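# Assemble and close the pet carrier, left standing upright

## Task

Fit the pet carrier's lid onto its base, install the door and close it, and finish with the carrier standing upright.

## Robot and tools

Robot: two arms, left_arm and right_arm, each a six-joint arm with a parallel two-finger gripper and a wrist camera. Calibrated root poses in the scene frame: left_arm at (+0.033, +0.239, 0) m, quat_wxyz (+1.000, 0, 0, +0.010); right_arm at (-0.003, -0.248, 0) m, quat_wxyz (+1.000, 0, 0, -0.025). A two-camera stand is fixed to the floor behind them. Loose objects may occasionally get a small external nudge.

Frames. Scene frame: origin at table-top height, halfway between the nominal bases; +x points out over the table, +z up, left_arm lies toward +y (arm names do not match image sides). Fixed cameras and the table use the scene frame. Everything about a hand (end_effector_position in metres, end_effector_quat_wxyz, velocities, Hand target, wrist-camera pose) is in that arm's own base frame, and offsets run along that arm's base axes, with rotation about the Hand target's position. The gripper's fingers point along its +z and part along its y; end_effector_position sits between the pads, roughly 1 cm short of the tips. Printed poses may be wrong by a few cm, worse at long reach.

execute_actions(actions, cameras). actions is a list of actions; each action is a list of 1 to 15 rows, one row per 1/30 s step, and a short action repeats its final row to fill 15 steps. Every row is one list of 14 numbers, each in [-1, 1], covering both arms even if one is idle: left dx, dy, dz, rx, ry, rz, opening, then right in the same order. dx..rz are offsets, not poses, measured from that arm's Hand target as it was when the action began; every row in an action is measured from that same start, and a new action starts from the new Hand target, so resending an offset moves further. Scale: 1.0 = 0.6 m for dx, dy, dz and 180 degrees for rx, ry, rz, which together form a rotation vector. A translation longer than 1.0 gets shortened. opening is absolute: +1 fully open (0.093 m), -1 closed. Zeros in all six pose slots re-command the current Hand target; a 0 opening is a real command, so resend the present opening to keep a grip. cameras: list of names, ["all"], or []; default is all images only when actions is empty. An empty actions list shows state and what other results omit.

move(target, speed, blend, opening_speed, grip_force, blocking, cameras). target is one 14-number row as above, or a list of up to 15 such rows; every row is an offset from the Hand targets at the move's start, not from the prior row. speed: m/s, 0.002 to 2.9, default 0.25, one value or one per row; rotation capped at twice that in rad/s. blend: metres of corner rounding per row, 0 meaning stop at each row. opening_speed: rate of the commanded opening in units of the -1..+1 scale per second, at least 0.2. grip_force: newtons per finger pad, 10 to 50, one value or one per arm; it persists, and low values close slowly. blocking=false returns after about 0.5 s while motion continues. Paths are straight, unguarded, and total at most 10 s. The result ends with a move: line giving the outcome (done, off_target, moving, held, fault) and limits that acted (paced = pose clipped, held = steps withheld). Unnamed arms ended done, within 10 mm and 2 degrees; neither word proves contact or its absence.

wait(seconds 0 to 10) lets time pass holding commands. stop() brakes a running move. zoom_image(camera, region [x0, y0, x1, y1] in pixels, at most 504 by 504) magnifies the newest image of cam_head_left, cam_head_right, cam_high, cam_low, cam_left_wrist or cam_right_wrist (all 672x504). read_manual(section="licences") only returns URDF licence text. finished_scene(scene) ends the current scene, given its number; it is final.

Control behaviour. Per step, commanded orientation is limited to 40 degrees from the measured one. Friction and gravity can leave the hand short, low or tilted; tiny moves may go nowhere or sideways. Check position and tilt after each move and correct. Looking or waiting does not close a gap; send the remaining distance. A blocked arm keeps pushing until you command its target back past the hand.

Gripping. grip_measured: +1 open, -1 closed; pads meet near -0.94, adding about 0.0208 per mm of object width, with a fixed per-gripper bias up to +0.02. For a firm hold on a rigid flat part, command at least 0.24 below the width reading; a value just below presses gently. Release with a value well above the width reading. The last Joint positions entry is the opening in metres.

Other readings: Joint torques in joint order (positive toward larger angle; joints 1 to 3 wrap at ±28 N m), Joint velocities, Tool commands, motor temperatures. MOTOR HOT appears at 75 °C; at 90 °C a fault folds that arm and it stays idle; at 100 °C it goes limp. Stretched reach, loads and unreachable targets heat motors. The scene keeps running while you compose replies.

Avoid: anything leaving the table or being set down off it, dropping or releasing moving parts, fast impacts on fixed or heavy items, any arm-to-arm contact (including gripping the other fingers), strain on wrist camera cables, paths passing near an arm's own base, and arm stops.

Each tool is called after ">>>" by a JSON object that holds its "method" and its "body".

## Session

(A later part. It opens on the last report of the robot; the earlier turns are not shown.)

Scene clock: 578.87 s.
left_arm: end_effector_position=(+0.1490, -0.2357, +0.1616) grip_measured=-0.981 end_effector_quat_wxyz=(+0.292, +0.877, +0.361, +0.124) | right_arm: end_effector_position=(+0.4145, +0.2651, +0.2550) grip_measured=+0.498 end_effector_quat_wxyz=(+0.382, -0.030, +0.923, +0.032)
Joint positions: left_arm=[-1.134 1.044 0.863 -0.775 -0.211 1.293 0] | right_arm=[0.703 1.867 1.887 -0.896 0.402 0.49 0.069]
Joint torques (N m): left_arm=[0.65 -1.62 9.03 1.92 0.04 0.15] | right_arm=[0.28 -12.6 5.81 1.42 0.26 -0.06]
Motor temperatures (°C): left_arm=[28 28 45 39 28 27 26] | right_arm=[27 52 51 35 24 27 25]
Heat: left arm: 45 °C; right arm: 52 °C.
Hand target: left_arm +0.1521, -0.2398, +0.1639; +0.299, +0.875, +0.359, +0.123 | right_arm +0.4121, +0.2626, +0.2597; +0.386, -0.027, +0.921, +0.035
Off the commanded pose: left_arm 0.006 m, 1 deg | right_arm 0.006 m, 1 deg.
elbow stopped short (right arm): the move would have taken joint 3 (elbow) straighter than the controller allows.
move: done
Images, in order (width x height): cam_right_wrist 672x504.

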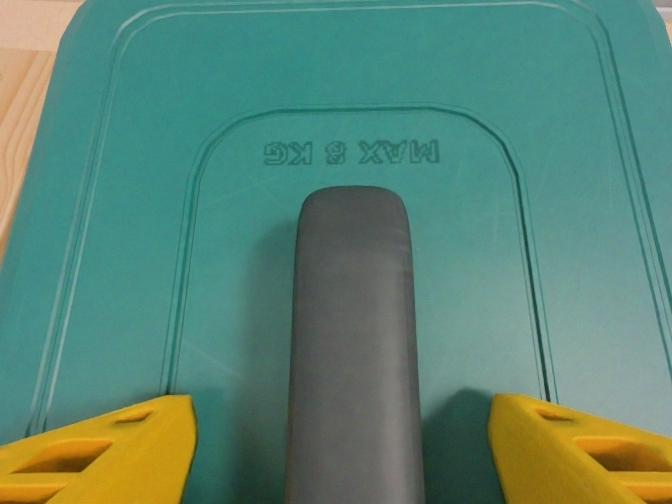

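>>> {"method": "move", "body": {"target": [0,0,0,0,0,0,-1,-0.009,-0.004,0,0,0,0,0.3], "speed": 0.1}}

>>> {"method": "move", "body": {"target": [0,0,0,0,0,0,-1,0,0,0,0,0,0,-0.98], "opening_speed": 0.7}}

>>> {"method": "move", "body": {"target": [0,0,0,0,0,0,-1,0.012,-0.004,0.11,0,-0.022,0.012,-0.98], "speed": 0.12, "cameras": ["cam_right_wrist","cam_head_left","cam_low","cam_high"]}}

>>> {"method": "zoom_image", "body": {"camera": "cam_head_left", "region": [285, 225, 415, 295]}}

>>> {"method": "zoom_image", "body": {"camera": "cam_low", "region": [280, 180, 440, 320]}}

>>> {"method": "zoom_image", "body": {"camera": "cam_high", "region": [270, 200, 530, 380]}}

Scene clock: 592.60 s.
left_arm: end_effector_position=(+0.1490, -0.2357, +0.1616) grip_measured=-0.981 end_effector_quat_wxyz=(+0.292, +0.877, +0.361, +0.124) | right_arm: end_effector_position=(+0.4124, +0.2632, +0.2545) grip_measured=+0.302 end_effector_quat_wxyz=(+0.384, -0.030, +0.922, +0.033)
Joint positions: left_arm=[-1.134 1.044 0.863 -0.775 -0.211 1.293 0] | right_arm=[0.703 1.85 1.86 -0.88 0.403 0.49 0.06]
Joint torques (N m): left_arm=[0.65 -1.62 9.05 1.92 0.03 0.15] | right_arm=[0.65 -12.98 5.68 1.33 0.27 -0.02]
Motor temperatures (°C): left_arm=[28 28 45 39 28 27 26] | right_arm=[27 56 51 34 24 27 25]
Heat: left arm: 45 °C; right arm: 56 °C.
Hand target: left_arm +0.1521, -0.2398, +0.1639; +0.299, +0.875, +0.359, +0.123 | right_arm +0.4067, +0.2602, +0.2597; +0.386, -0.027, +0.921, +0.035
Off the commanded pose: left_arm 0.006 m, 1 deg | right_arm 0.008 m, 0 deg.
move: done

Scene clock: 594.63 s.
left_arm: end_effector_position=(+0.1490, -0.2357, +0.1616) grip_measured=-0.981 end_effector_quat_wxyz=(+0.292, +0.877, +0.361, +0.124) | right_arm: end_effector_position=(+0.4126, +0.2628, +0.2546) grip_measured=-0.630 end_effector_quat_wxyz=(+0.384, -0.029, +0.922, +0.032)
Joint positions: left_arm=[-1.134 1.044 0.863 -0.775 -0.211 1.293 0] | right_arm=[0.703 1.85 1.859 -0.879 0.405 0.49 0.015]
Joint torques (N m): left_arm=[0.66 -1.62 9.03 1.92 0.04 0.15] | right_arm=[0.64 -12.92 5.74 1.32 0.25 -0.02]
Motor temperatures (°C): left_arm=[28 28 45 39 28 27 26] | right_arm=[27 58 50 34 24 27 25]
Heat: left arm: 45 °C; right arm: 58 °C.
Hand target: left_arm +0.1521, -0.2398, +0.1639; +0.299, +0.875, +0.359, +0.123 | right_arm +0.4068, +0.2602, +0.2597; +0.386, -0.027, +0.921, +0.035
Off the commanded pose: left_arm 0.006 m, 1 deg | right_arm 0.008 m, 0 deg.
move: done

Scene clock: 595.93 s.
left_arm: end_effector_position=(+0.1486, -0.2361, +0.1615) grip_measured=-0.981 end_effector_quat_wxyz=(+0.292, +0.877, +0.361, +0.122) | right_arm: end_effector_position=(+0.4054, +0.2572, +0.3023) grip_measured=-0.639 end_effector_quat_wxyz=(+0.386, -0.056, +0.920, +0.025)
Joint positions: left_arm=[-1.134 1.044 0.863 -0.775 -0.207 1.293 0] | right_arm=[0.703 1.882 2.102 -1.085 0.4 0.431 0.015]
Joint torques (N m): left_arm=[0.66 -1.62 9.05 1.92 -0.01 0.15] | right_arm=[-0.47 -11.47 9.4 1.74 0.28 -0.18]
Motor temperatures (°C): left_arm=[28 28 45 39 28 27 26] | right_arm=[27 58 51 34 24 27 26]
Heat: left arm: 45 °C; right arm: 58 °C.
Hand target: left_arm +0.1522, -0.2398, +0.1640; +0.299, +0.875, +0.359, +0.123 | right_arm +0.4139, +0.2577, +0.3257; +0.417, -0.045, +0.907, +0.041
Off the commanded pose: left_arm 0.006 m, 1 deg | right_arm 0.025 m, 5 deg.
move: off_target (right_arm)
Images, in order (width x height): cam_head_left 672x504, cam_high 672x504, cam_low 672x504, cam_right_wrist 672x504.

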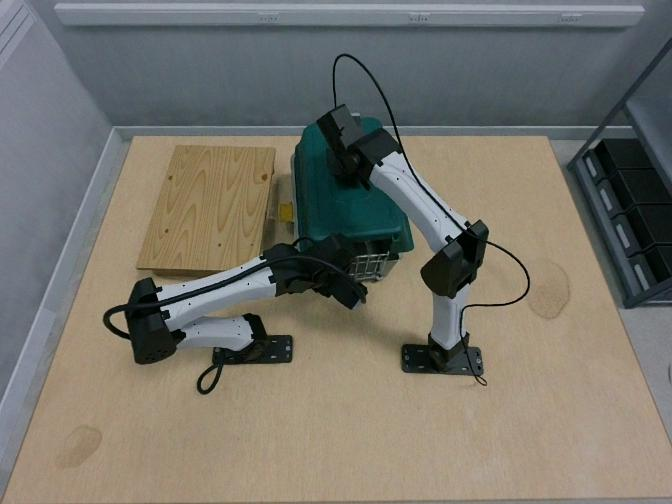

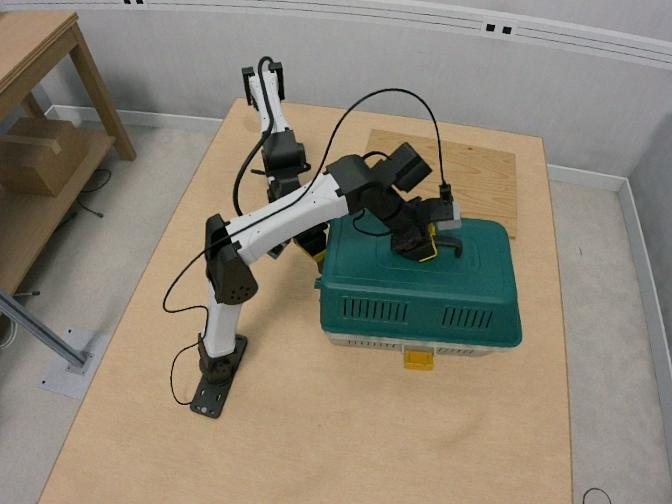

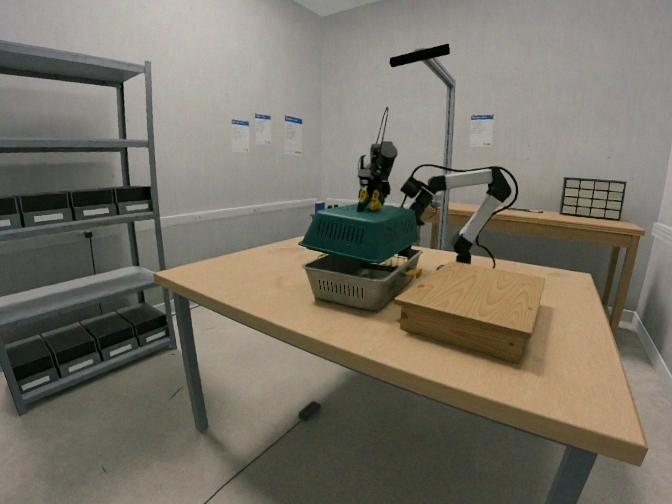

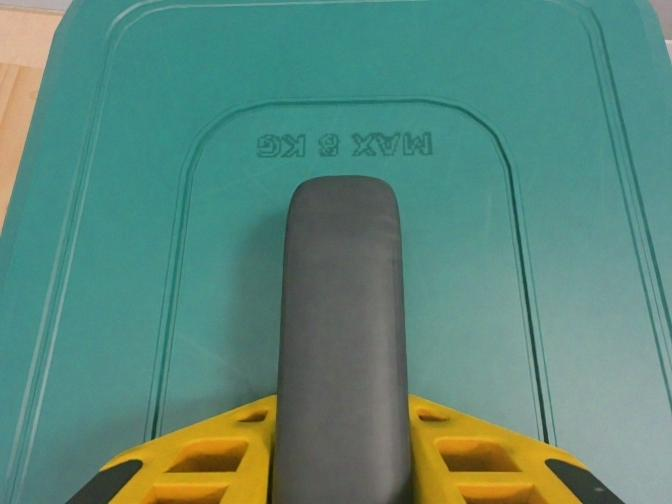

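Scaled by 3.877 from the camera's 672x504 image, which has a finer 960x720 frame.

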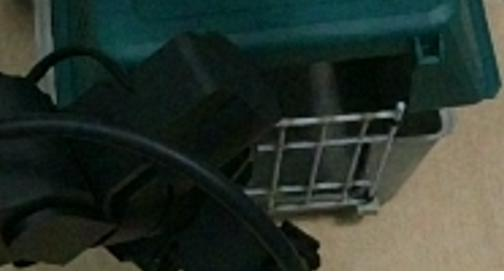

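Scaled by 3.150 from the camera's 672x504 image, which has a finer 960x720 frame.

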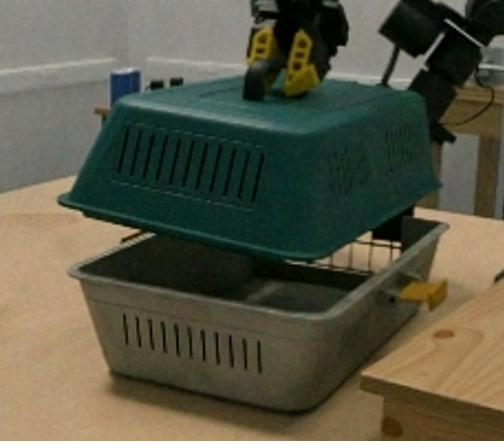

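Scaled by 1.938 from the camera's 672x504 image, which has a finer 960x720 frame.

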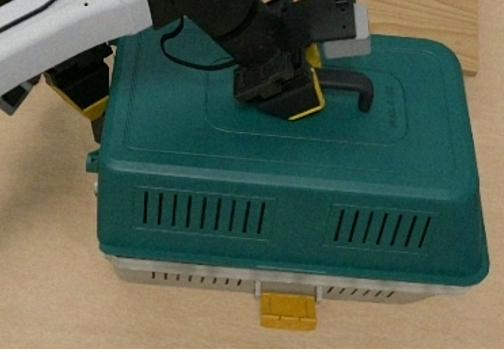

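>>> {"method": "move", "body": {"target": [0,0,0,0,0,0,-1,0.004,0.009,-0.03,0.016,0.01,-0.006,-0.98], "speed": 0.1, "cameras": ["cam_head_left","cam_low","cam_high"]}}

>>> {"method": "zoom_image", "body": {"camera": "cam_head_left", "region": [285, 225, 415, 295]}}

>>> {"method": "zoom_image", "body": {"camera": "cam_low", "region": [280, 180, 440, 320]}}

>>> {"method": "zoom_image", "body": {"camera": "cam_high", "region": [270, 200, 530, 380]}}

Scene clock: 616.27 s.
left_arm: end_effector_position=(+0.1486, -0.2361, +0.1615) grip_measured=-0.981 end_effector_quat_wxyz=(+0.292, +0.877, +0.361, +0.122) | right_arm: end_effector_position=(+0.4068, +0.2622, +0.2937) grip_measured=-0.639 end_effector_quat_wxyz=(+0.379, -0.042, +0.924, +0.043)
Joint positions: left_arm=[-1.134 1.044 0.863 -0.775 -0.207 1.293 0] | right_arm=[0.699 1.882 2.071 -1.054 0.371 0.47 0.015]
Joint torques (N m): left_arm=[0.65 -1.62 9.05 1.92 -0.01 0.15] | right_arm=[-0.58 -11.59 6.86 1.91 0.27 0]
Motor temperatures (°C): left_arm=[28 28 45 39 28 27 26] | right_arm=[27 63 56 35 24 27 27]
Heat: left arm: 45 °C; right arm: 63 °C.
Hand target: left_arm +0.1522, -0.2398, +0.1640; +0.299, +0.875, +0.359, +0.123 | right_arm +0.4163, +0.2632, +0.3078; +0.404, -0.026, +0.912, +0.061
Off the commanded pose: left_arm 0.006 m, 1 deg | right_arm 0.017 m, 4 deg.
move: off_target (right_arm)
Images, in order (width x height): cam_head_left 672x504, cam_high 672x504, cam_low 672x504.

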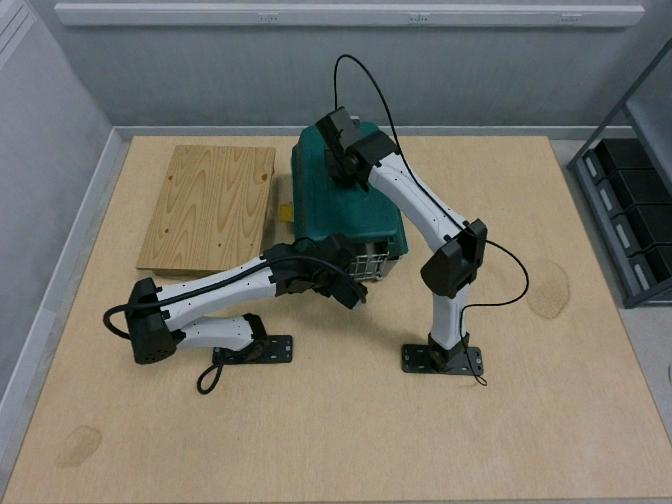

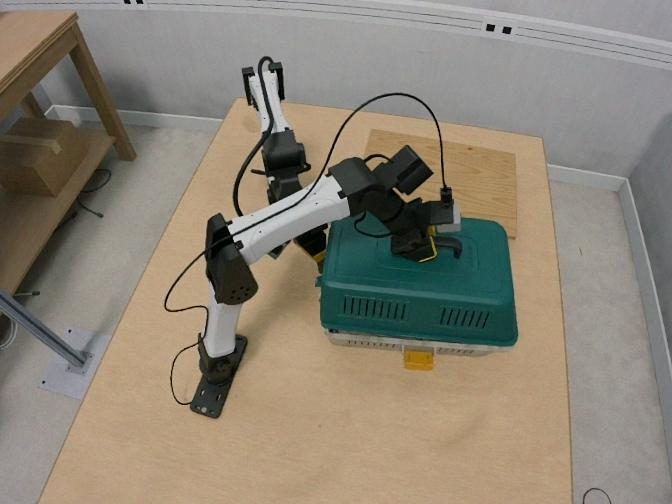

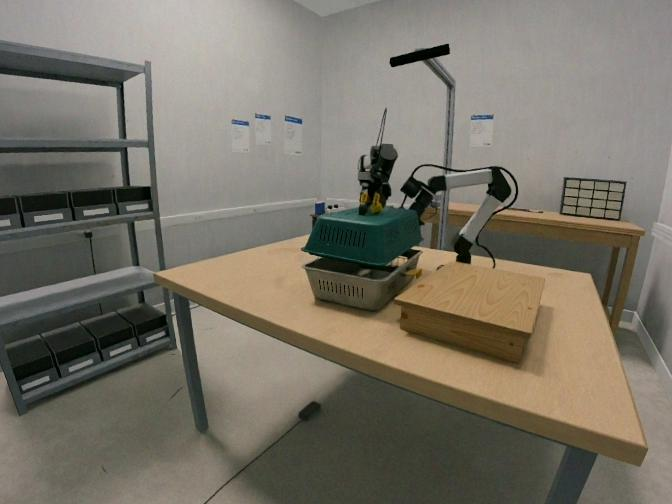

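Scaled by 3.877 from the camera's 672x504 image, which has a finer 960x720 frame.

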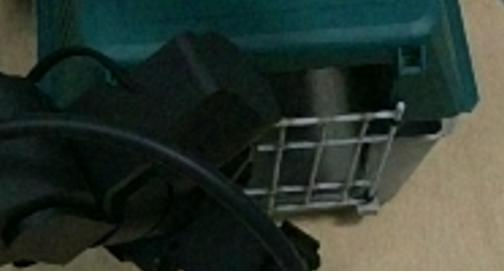

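Scaled by 3.150 from the camera's 672x504 image, which has a finer 960x720 frame.

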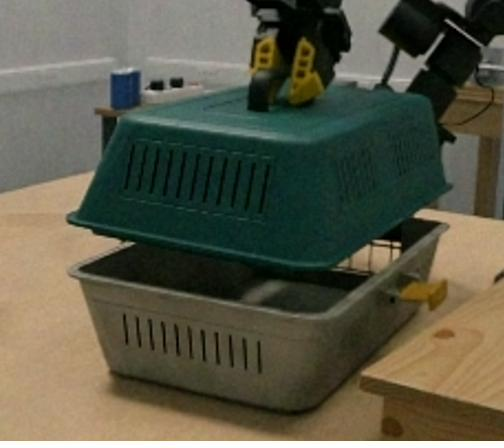

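Scaled by 1.938 from the camera's 672x504 image, which has a finer 960x720 frame.

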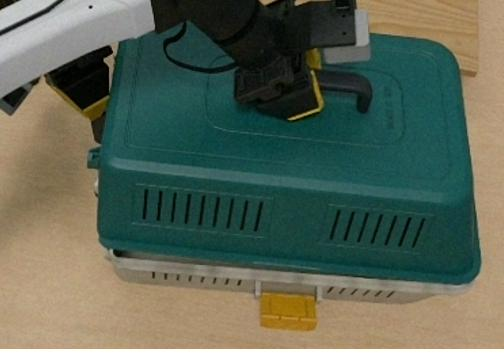

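>>> {"method": "move", "body": {"target": [0,0,0,0,0,0,-1,0.006,-0.002,-0.03,0.012,0.0,0.0,-0.98], "speed": 0.1, "cameras": ["cam_head_left","cam_low","cam_high"]}}

>>> {"method": "zoom_image", "body": {"camera": "cam_head_left", "region": [360, 235, 420, 295]}}

>>> {"method": "zoom_image", "body": {"camera": "cam_low", "region": [280, 180, 440, 320]}}

>>> {"method": "zoom_image", "body": {"camera": "cam_high", "region": [270, 200, 530, 380]}}

Scene clock: 633.67 s.
left_arm: end_effector_position=(+0.1485, -0.2361, +0.1615) grip_measured=-0.981 end_effector_quat_wxyz=(+0.292, +0.877, +0.361, +0.122) | right_arm: end_effector_position=(+0.4153, +0.2622, +0.2586) grip_measured=-0.639 end_effector_quat_wxyz=(+0.367, -0.037, +0.928, +0.043)
Joint positions: left_arm=[-1.134 1.044 0.863 -0.775 -0.207 1.294 0] | right_arm=[0.682 1.875 1.928 -0.937 0.352 0.476 0.015]
Joint torques (N m): left_arm=[0.66 -1.62 9.03 1.92 0.01 0.15] | right_arm=[-0.54 -15.15 6.87 1.91 0.11 0.03]
Motor temperatures (°C): left_arm=[28 28 45 39 28 27 26] | right_arm=[27 66 54 36 24 27 27]
Heat: left arm: 45 °C; right arm: 66 °C.
Hand target: left_arm +0.1521, -0.2398, +0.1639; +0.299, +0.875, +0.359, +0.123 | right_arm +0.4199, +0.2620, +0.2897; +0.405, -0.018, +0.911, +0.078
Off the commanded pose: left_arm 0.006 m, 1 deg | right_arm 0.032 m, 7 deg.
move: off_target (right_arm)
Images, in order (width x height): cam_head_left 672x504, cam_high 672x504, cam_low 672x504.

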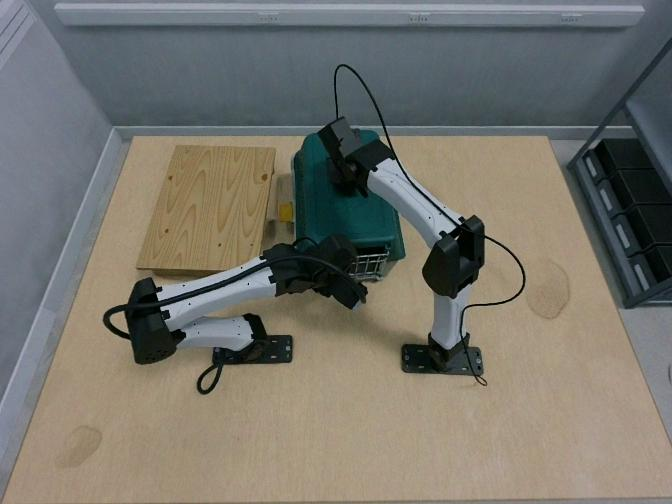

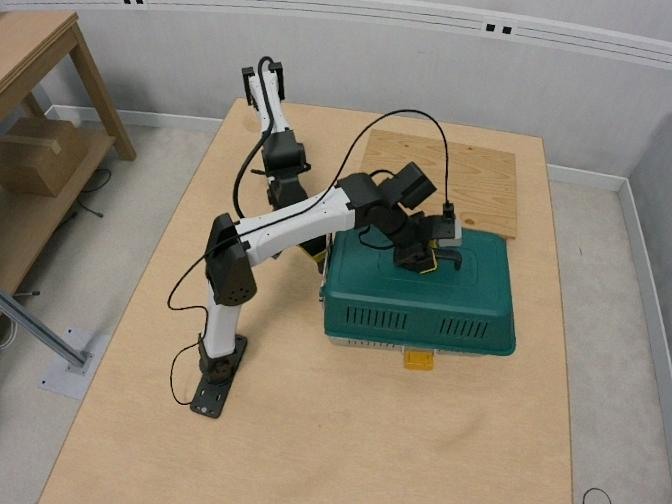

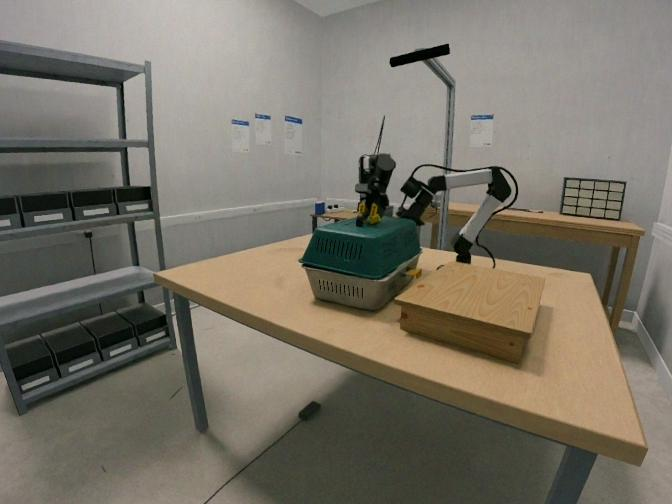

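Scaled by 8.400 from the camera's 672x504 image, which has a finer 960x720 frame.

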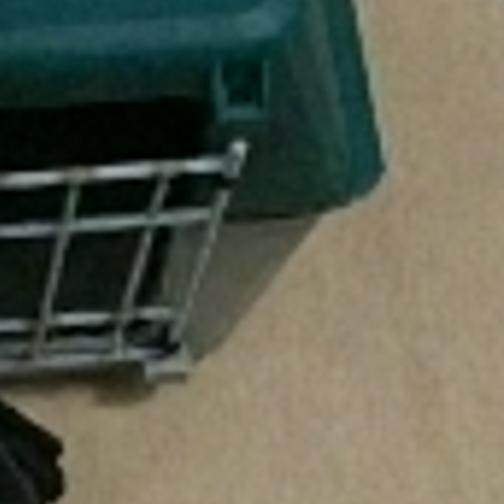

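Scaled by 3.150 from the camera's 672x504 image, which has a finer 960x720 frame.

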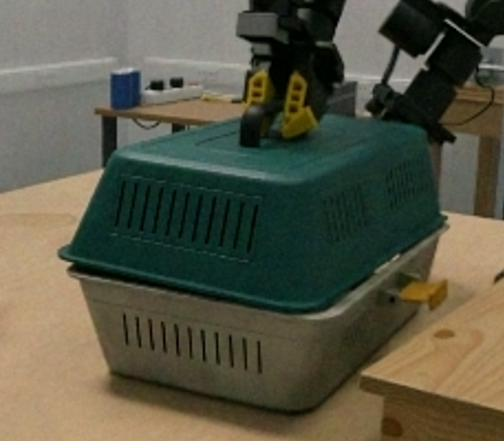

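Scaled by 1.938 from the camera's 672x504 image, which has a finer 960x720 frame.

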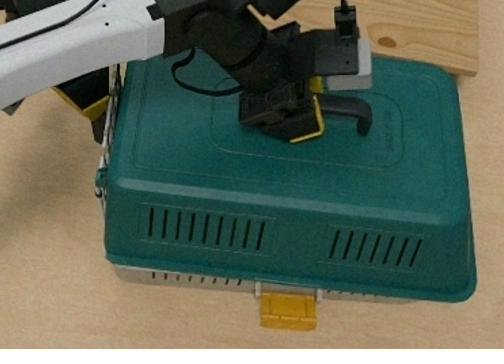

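>>> {"method": "move", "body": {"target": [0.009,0,0,0,0,0,-1,-0.003,0.001,-0.02,0.004,-0.012,0.0,-0.98], "speed": 0.08, "cameras": ["cam_head_left","cam_low","cam_high"]}}

>>> {"method": "zoom_image", "body": {"camera": "cam_head_left", "region": [360, 235, 420, 295]}}

>>> {"method": "zoom_image", "body": {"camera": "cam_low", "region": [280, 180, 440, 320]}}

>>> {"method": "zoom_image", "body": {"camera": "cam_high", "region": [270, 200, 530, 380]}}

Scene clock: 647.23 s.
left_arm: end_effector_position=(+0.1535, -0.2356, +0.1604) grip_measured=-0.981 end_effector_quat_wxyz=(+0.291, +0.878, +0.360, +0.124) | right_arm: end_effector_position=(+0.4161, +0.2606, +0.2594) grip_measured=-0.639 end_effector_quat_wxyz=(+0.398, -0.030, +0.915, +0.059)
Joint positions: left_arm=[-1.11 1.052 0.863 -0.765 -0.196 1.315 0] | right_arm=[0.682 1.807 1.793 -0.795 0.363 0.47 0.015]
Joint torques (N m): left_arm=[0.94 -1.63 9.42 1.91 0.05 0.15] | right_arm=[0.12 -13.19 6.27 1.91 0.13 0.04]
Motor temperatures (°C): left_arm=[28 28 45 39 28 27 26] | right_arm=[27 67 54 37 24 27 27]
Heat: left arm: 45 °C; right arm: 67 °C.
Hand target: left_arm +0.1575, -0.2398, +0.1639; +0.299, +0.875, +0.359, +0.123 | right_arm +0.4181, +0.2626, +0.2777; +0.422, -0.017, +0.903, +0.083
Off the commanded pose: left_arm 0.007 m, 1 deg | right_arm 0.019 m, 4 deg.
move: off_target (right_arm)
Images, in order (width x height): cam_head_left 672x504, cam_high 672x504, cam_low 672x504.

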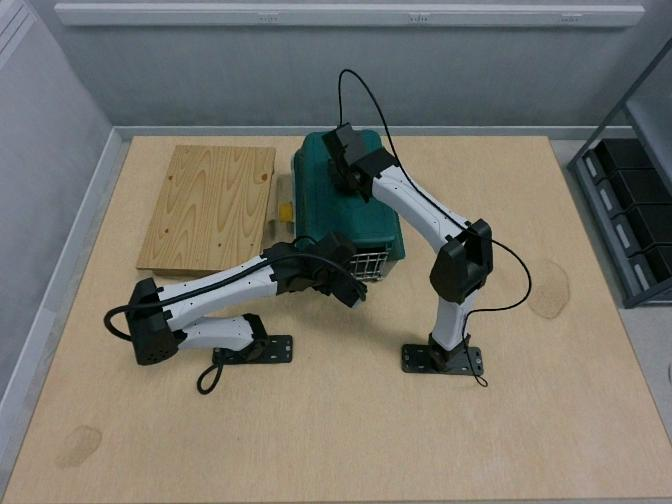

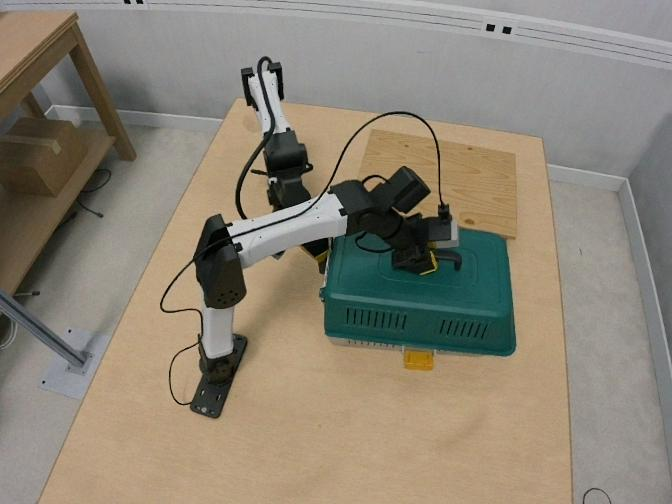

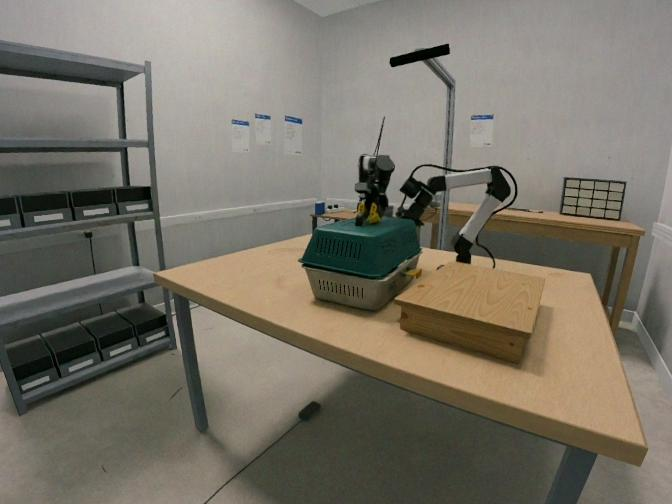

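Scaled by 8.400 from the camera's 672x504 image, which has a finer 960x720 frame.

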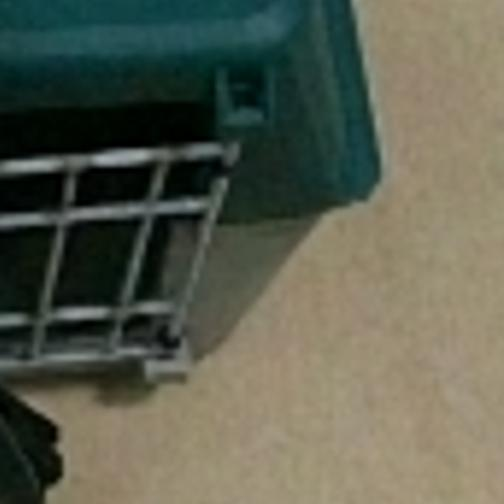

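Scaled by 3.150 from the camera's 672x504 image, which has a finer 960x720 frame.

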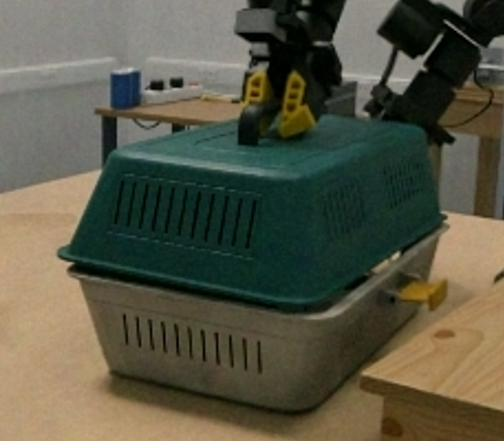

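Scaled by 1.938 from the camera's 672x504 image, which has a finer 960x720 frame.

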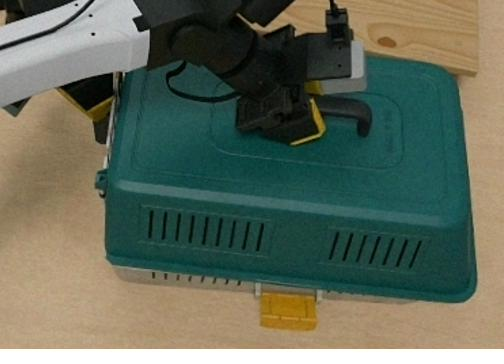

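>>> {"method": "move", "body": {"target": [0,0,0,0,0,0,-1,0.0,0.001,-0.03,0.004,0.002,0.0,-0.98], "speed": 0.08, "cameras": ["cam_head_left","cam_low","cam_high"]}}

>>> {"method": "zoom_image", "body": {"camera": "cam_head_left", "region": [360, 235, 420, 295]}}

>>> {"method": "zoom_image", "body": {"camera": "cam_low", "region": [280, 180, 440, 320]}}

>>> {"method": "zoom_image", "body": {"camera": "cam_high", "region": [300, 260, 350, 330]}}

Scene clock: 663.93 s.
left_arm: end_effector_position=(+0.1535, -0.2357, +0.1604) grip_measured=-0.981 end_effector_quat_wxyz=(+0.291, +0.878, +0.360, +0.124) | right_arm: end_effector_position=(+0.4182, +0.2606, +0.2586) grip_measured=-0.639 end_effector_quat_wxyz=(+0.418, -0.024, +0.906, +0.068)
Joint positions: left_arm=[-1.11 1.052 0.863 -0.765 -0.196 1.315 0] | right_arm=[0.682 1.774 1.716 -0.701 0.372 0.468 0.015]
Joint torques (N m): left_arm=[0.94 -1.62 9.42 1.92 0.05 0.14] | right_arm=[-0.09 -11.23 5.63 1.79 -0.04 0.15]
Motor temperatures (°C): left_arm=[28 28 45 39 28 27 26] | right_arm=[27 66 54 38 24 27 27]
Heat: left arm: 45 °C; right arm: 66 °C.
Hand target: left_arm +0.1575, -0.2398, +0.1639; +0.299, +0.875, +0.359, +0.123 | right_arm +0.4181, +0.2632, +0.2597; +0.419, -0.014, +0.903, +0.089
Off the commanded pose: left_arm 0.007 m, 1 deg | right_arm 0.003 m, 3 deg.
move: off_target (right_arm)
Images, in order (width x height): cam_head_left 672x504, cam_high 672x504, cam_low 672x504.

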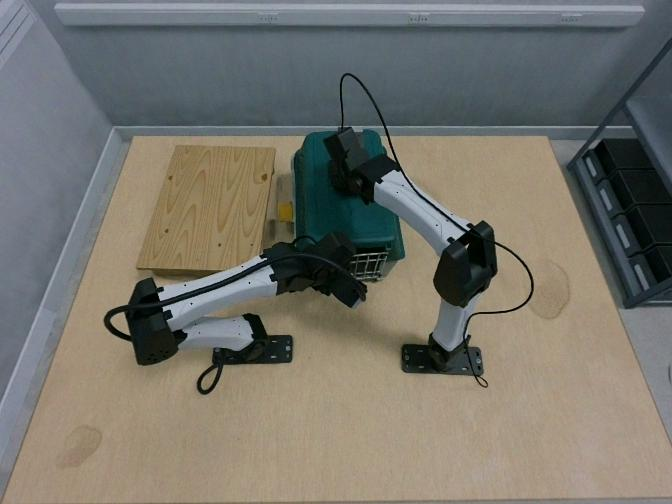

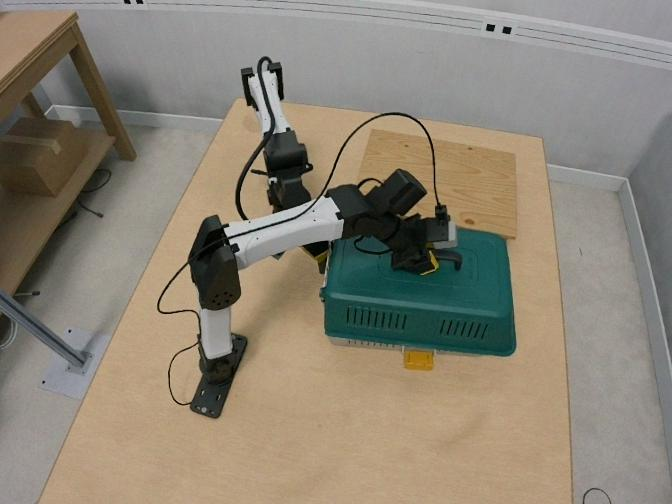

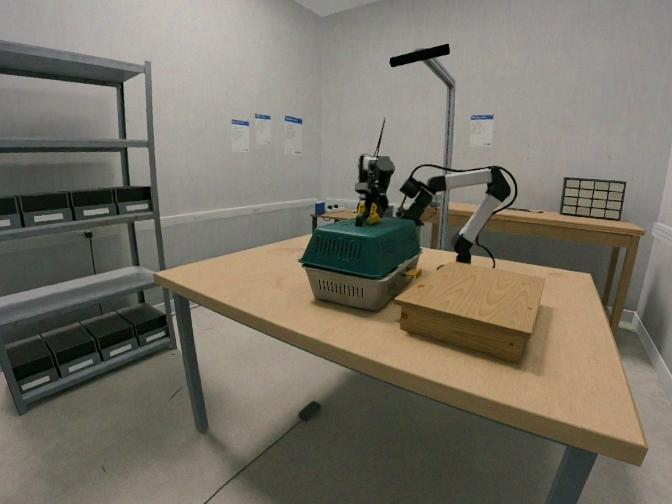

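Scaled by 8.400 from the camera's 672x504 image, which has a finer 960x720 frame.

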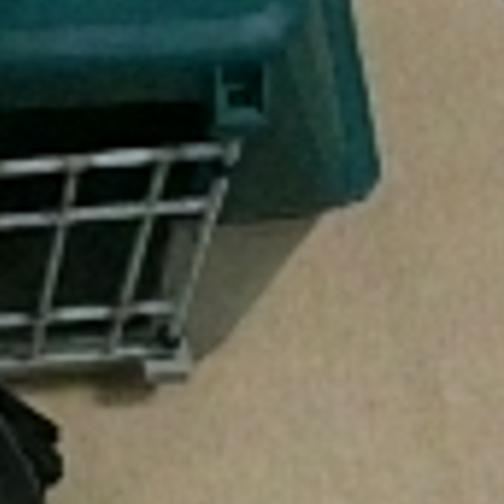

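Scaled by 3.150 from the camera's 672x504 image, which has a finer 960x720 frame.

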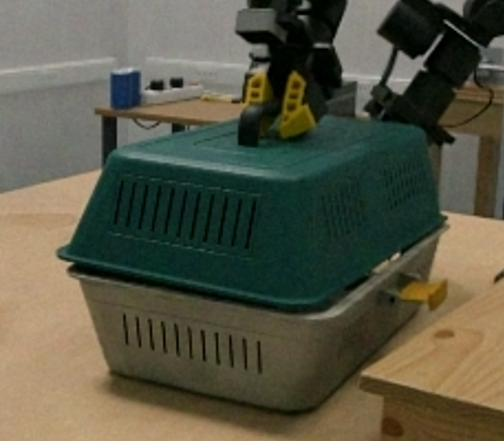

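Scaled by 7.200 from the camera's 672x504 image, which has a finer 960x720 frame.

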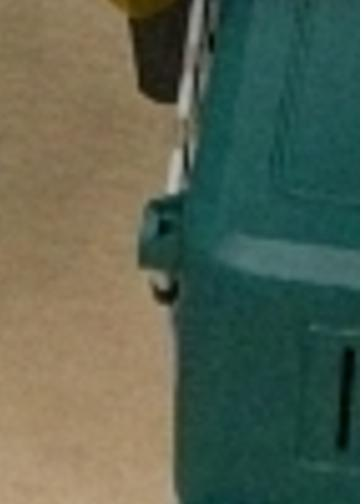

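>>> {"method": "move", "body": {"target": [0,0,0,0,0,0,-1,-0.003,-0.001,-0.03,0.0,0.02,0.0,-0.98], "speed": 0.08, "cameras": ["cam_head_left","cam_low","cam_high"]}}

>>> {"method": "zoom_image", "body": {"camera": "cam_head_left", "region": [360, 235, 420, 295]}}

>>> {"method": "zoom_image", "body": {"camera": "cam_low", "region": [280, 180, 440, 320]}}

>>> {"method": "zoom_image", "body": {"camera": "cam_high", "region": [300, 260, 350, 330]}}

Scene clock: 689.90 s.
left_arm: end_effector_position=(+0.1535, -0.2357, +0.1604) grip_measured=-0.981 end_effector_quat_wxyz=(+0.291, +0.878, +0.360, +0.124) | right_arm: end_effector_position=(+0.4180, +0.2606, +0.2584) grip_measured=-0.639 end_effector_quat_wxyz=(+0.417, -0.023, +0.906, +0.069)
Joint positions: left_arm=[-1.11 1.052 0.863 -0.765 -0.196 1.315 0] | right_arm=[0.682 1.774 1.716 -0.702 0.371 0.47 0.015]
Joint torques (N m): left_arm=[0.95 -1.62 9.42 1.92 0.05 0.14] | right_arm=[-0.83 -9.48 5.29 1.49 -0.32 0.38]
Motor temperatures (°C): left_arm=[28 28 45 39 28 27 26] | right_arm=[27 65 53 37 24 27 27]
Heat: left arm: 45 °C; right arm: 65 °C.
Hand target: left_arm +0.1575, -0.2398, +0.1639; +0.299, +0.875, +0.359, +0.123 | right_arm +0.4163, +0.2626, +0.2417; +0.391, -0.011, +0.916, +0.089
Off the commanded pose: left_arm 0.007 m, 1 deg | right_arm 0.017 m, 4 deg.
move: off_target (right_arm)
Images, in order (width x height): cam_head_left 672x504, cam_high 672x504, cam_low 672x504.

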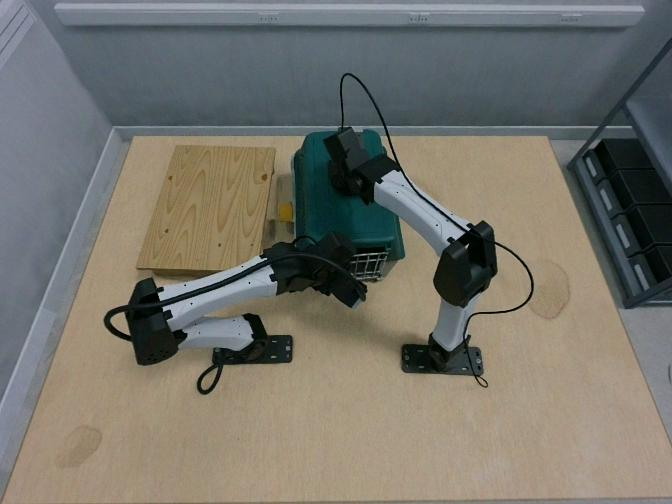

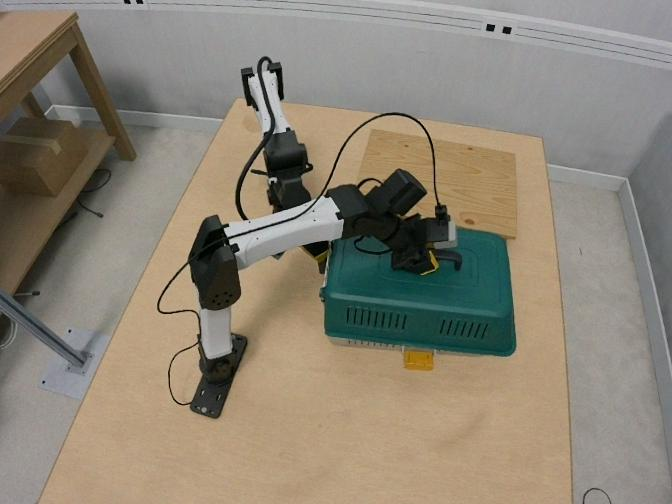

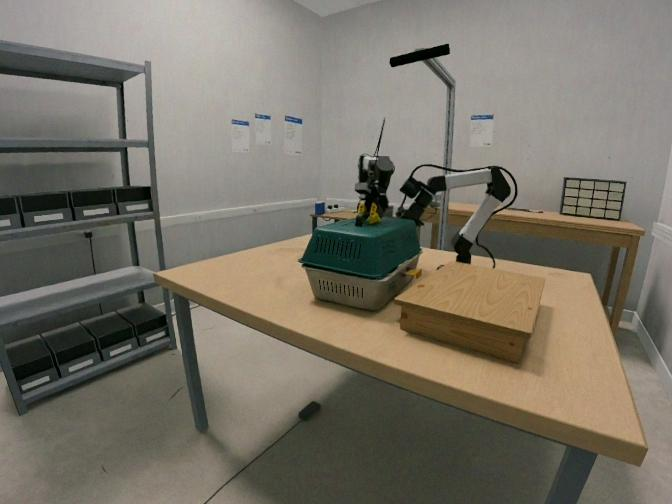

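Scaled by 8.400 from the camera's 672x504 image, which has a finer 960x720 frame.

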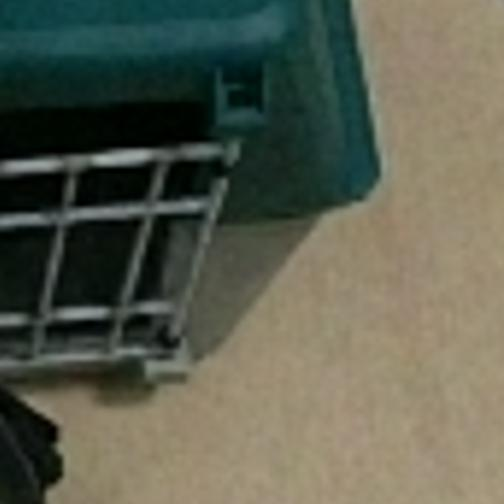

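Scaled by 3.150 from the camera's 672x504 image, which has a finer 960x720 frame.

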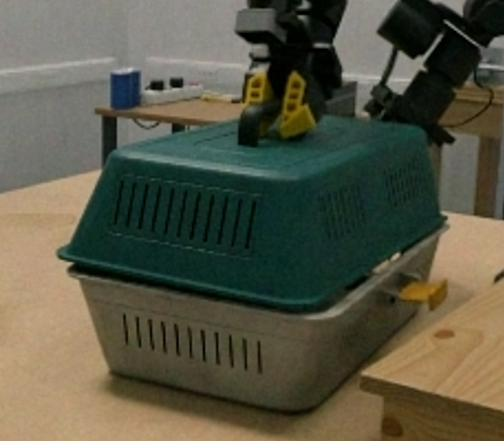

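Scaled by 7.200 from the camera's 672x504 image, which has a finer 960x720 frame.

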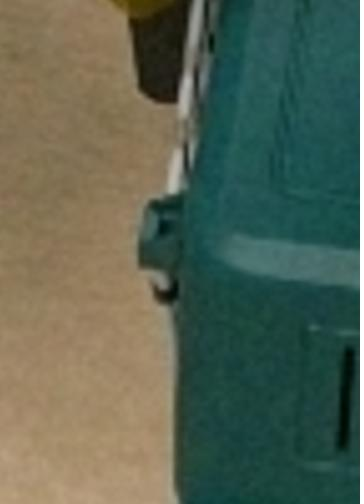

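>>> {"method": "move", "body": {"target": [-0.1,0.05,0.03,0,0,0,-1,0,0,0,0.0,0.0,0.0,-0.98], "speed": 0.1, "cameras": ["cam_head_left","cam_low","cam_left_wrist"]}}

>>> {"method": "zoom_image", "body": {"camera": "cam_head_left", "region": [285, 225, 415, 295]}}

>>> {"method": "zoom_image", "body": {"camera": "cam_low", "region": [280, 180, 440, 320]}}

Scene clock: 714.13 s.
left_arm: end_effector_position=(+0.0970, -0.2079, +0.1730) grip_measured=-0.981 end_effector_quat_wxyz=(+0.288, +0.880, +0.357, +0.121) | right_arm: end_effector_position=(+0.4180, +0.2607, +0.2584) grip_measured=-0.639 end_effector_quat_wxyz=(+0.417, -0.023, +0.906, +0.069)
Joint positions: left_arm=[-1.38 0.893 0.863 -0.992 -0.338 1.087 0] | right_arm=[0.682 1.774 1.716 -0.702 0.37 0.47 0.015]
Joint torques (N m): left_arm=[-1.14 -1.42 10.47 1.52 -0.3 -0.01] | right_arm=[-0.84 -9.48 5.3 1.49 -0.31 0.38]
Motor temperatures (°C): left_arm=[28 28 46 39 28 27 26] | right_arm=[27 62 51 35 24 27 28]
Heat: left arm: 46 °C; right arm: 62 °C.
Hand target: left_arm +0.0975, -0.2097, +0.1819; +0.299, +0.875, +0.359, +0.123 | right_arm +0.4163, +0.2626, +0.2417; +0.391, -0.011, +0.916, +0.089
Off the commanded pose: left_arm 0.009 m, 1 deg | right_arm 0.017 m, 4 deg.
move: off_target (right_arm)
Images, in order (width x height): cam_head_left 672x504, cam_low 672x504, cam_left_wrist 672x504.

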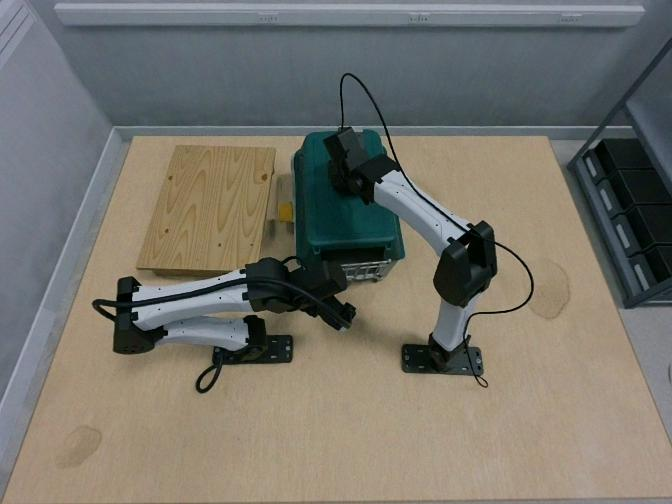

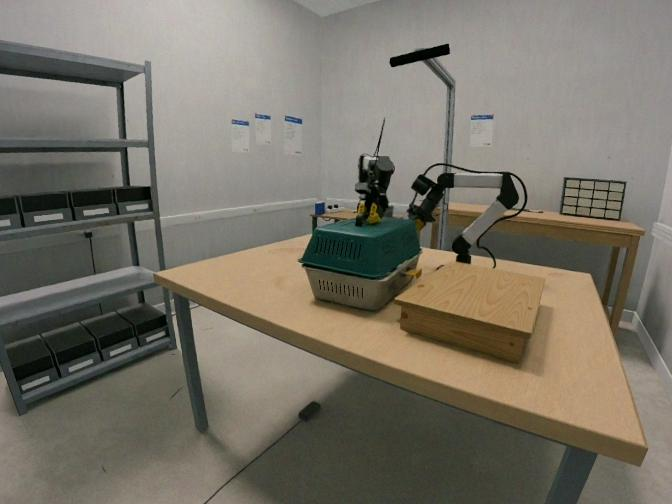

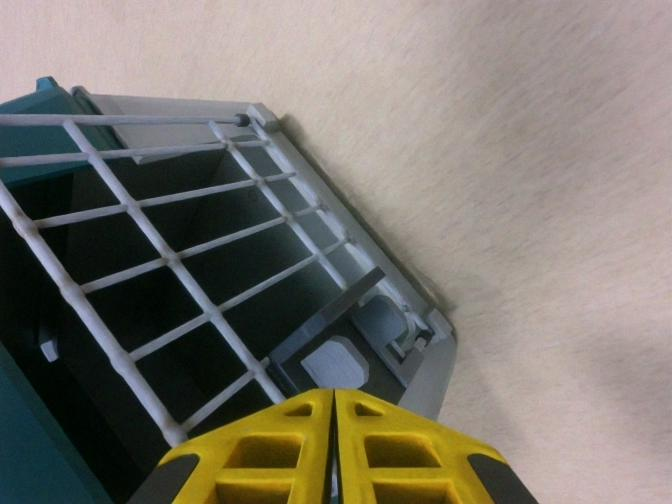

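Scaled by 3.877 from the camera's 672x504 image, which has a finer 960x720 frame.

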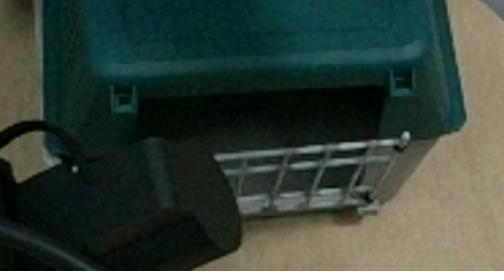

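Scaled by 3.150 from the camera's 672x504 image, which has a finer 960x720 frame.

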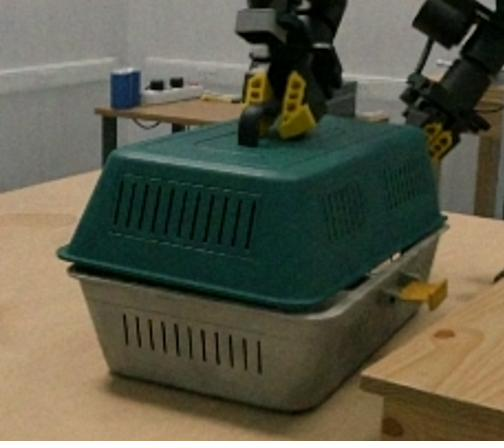

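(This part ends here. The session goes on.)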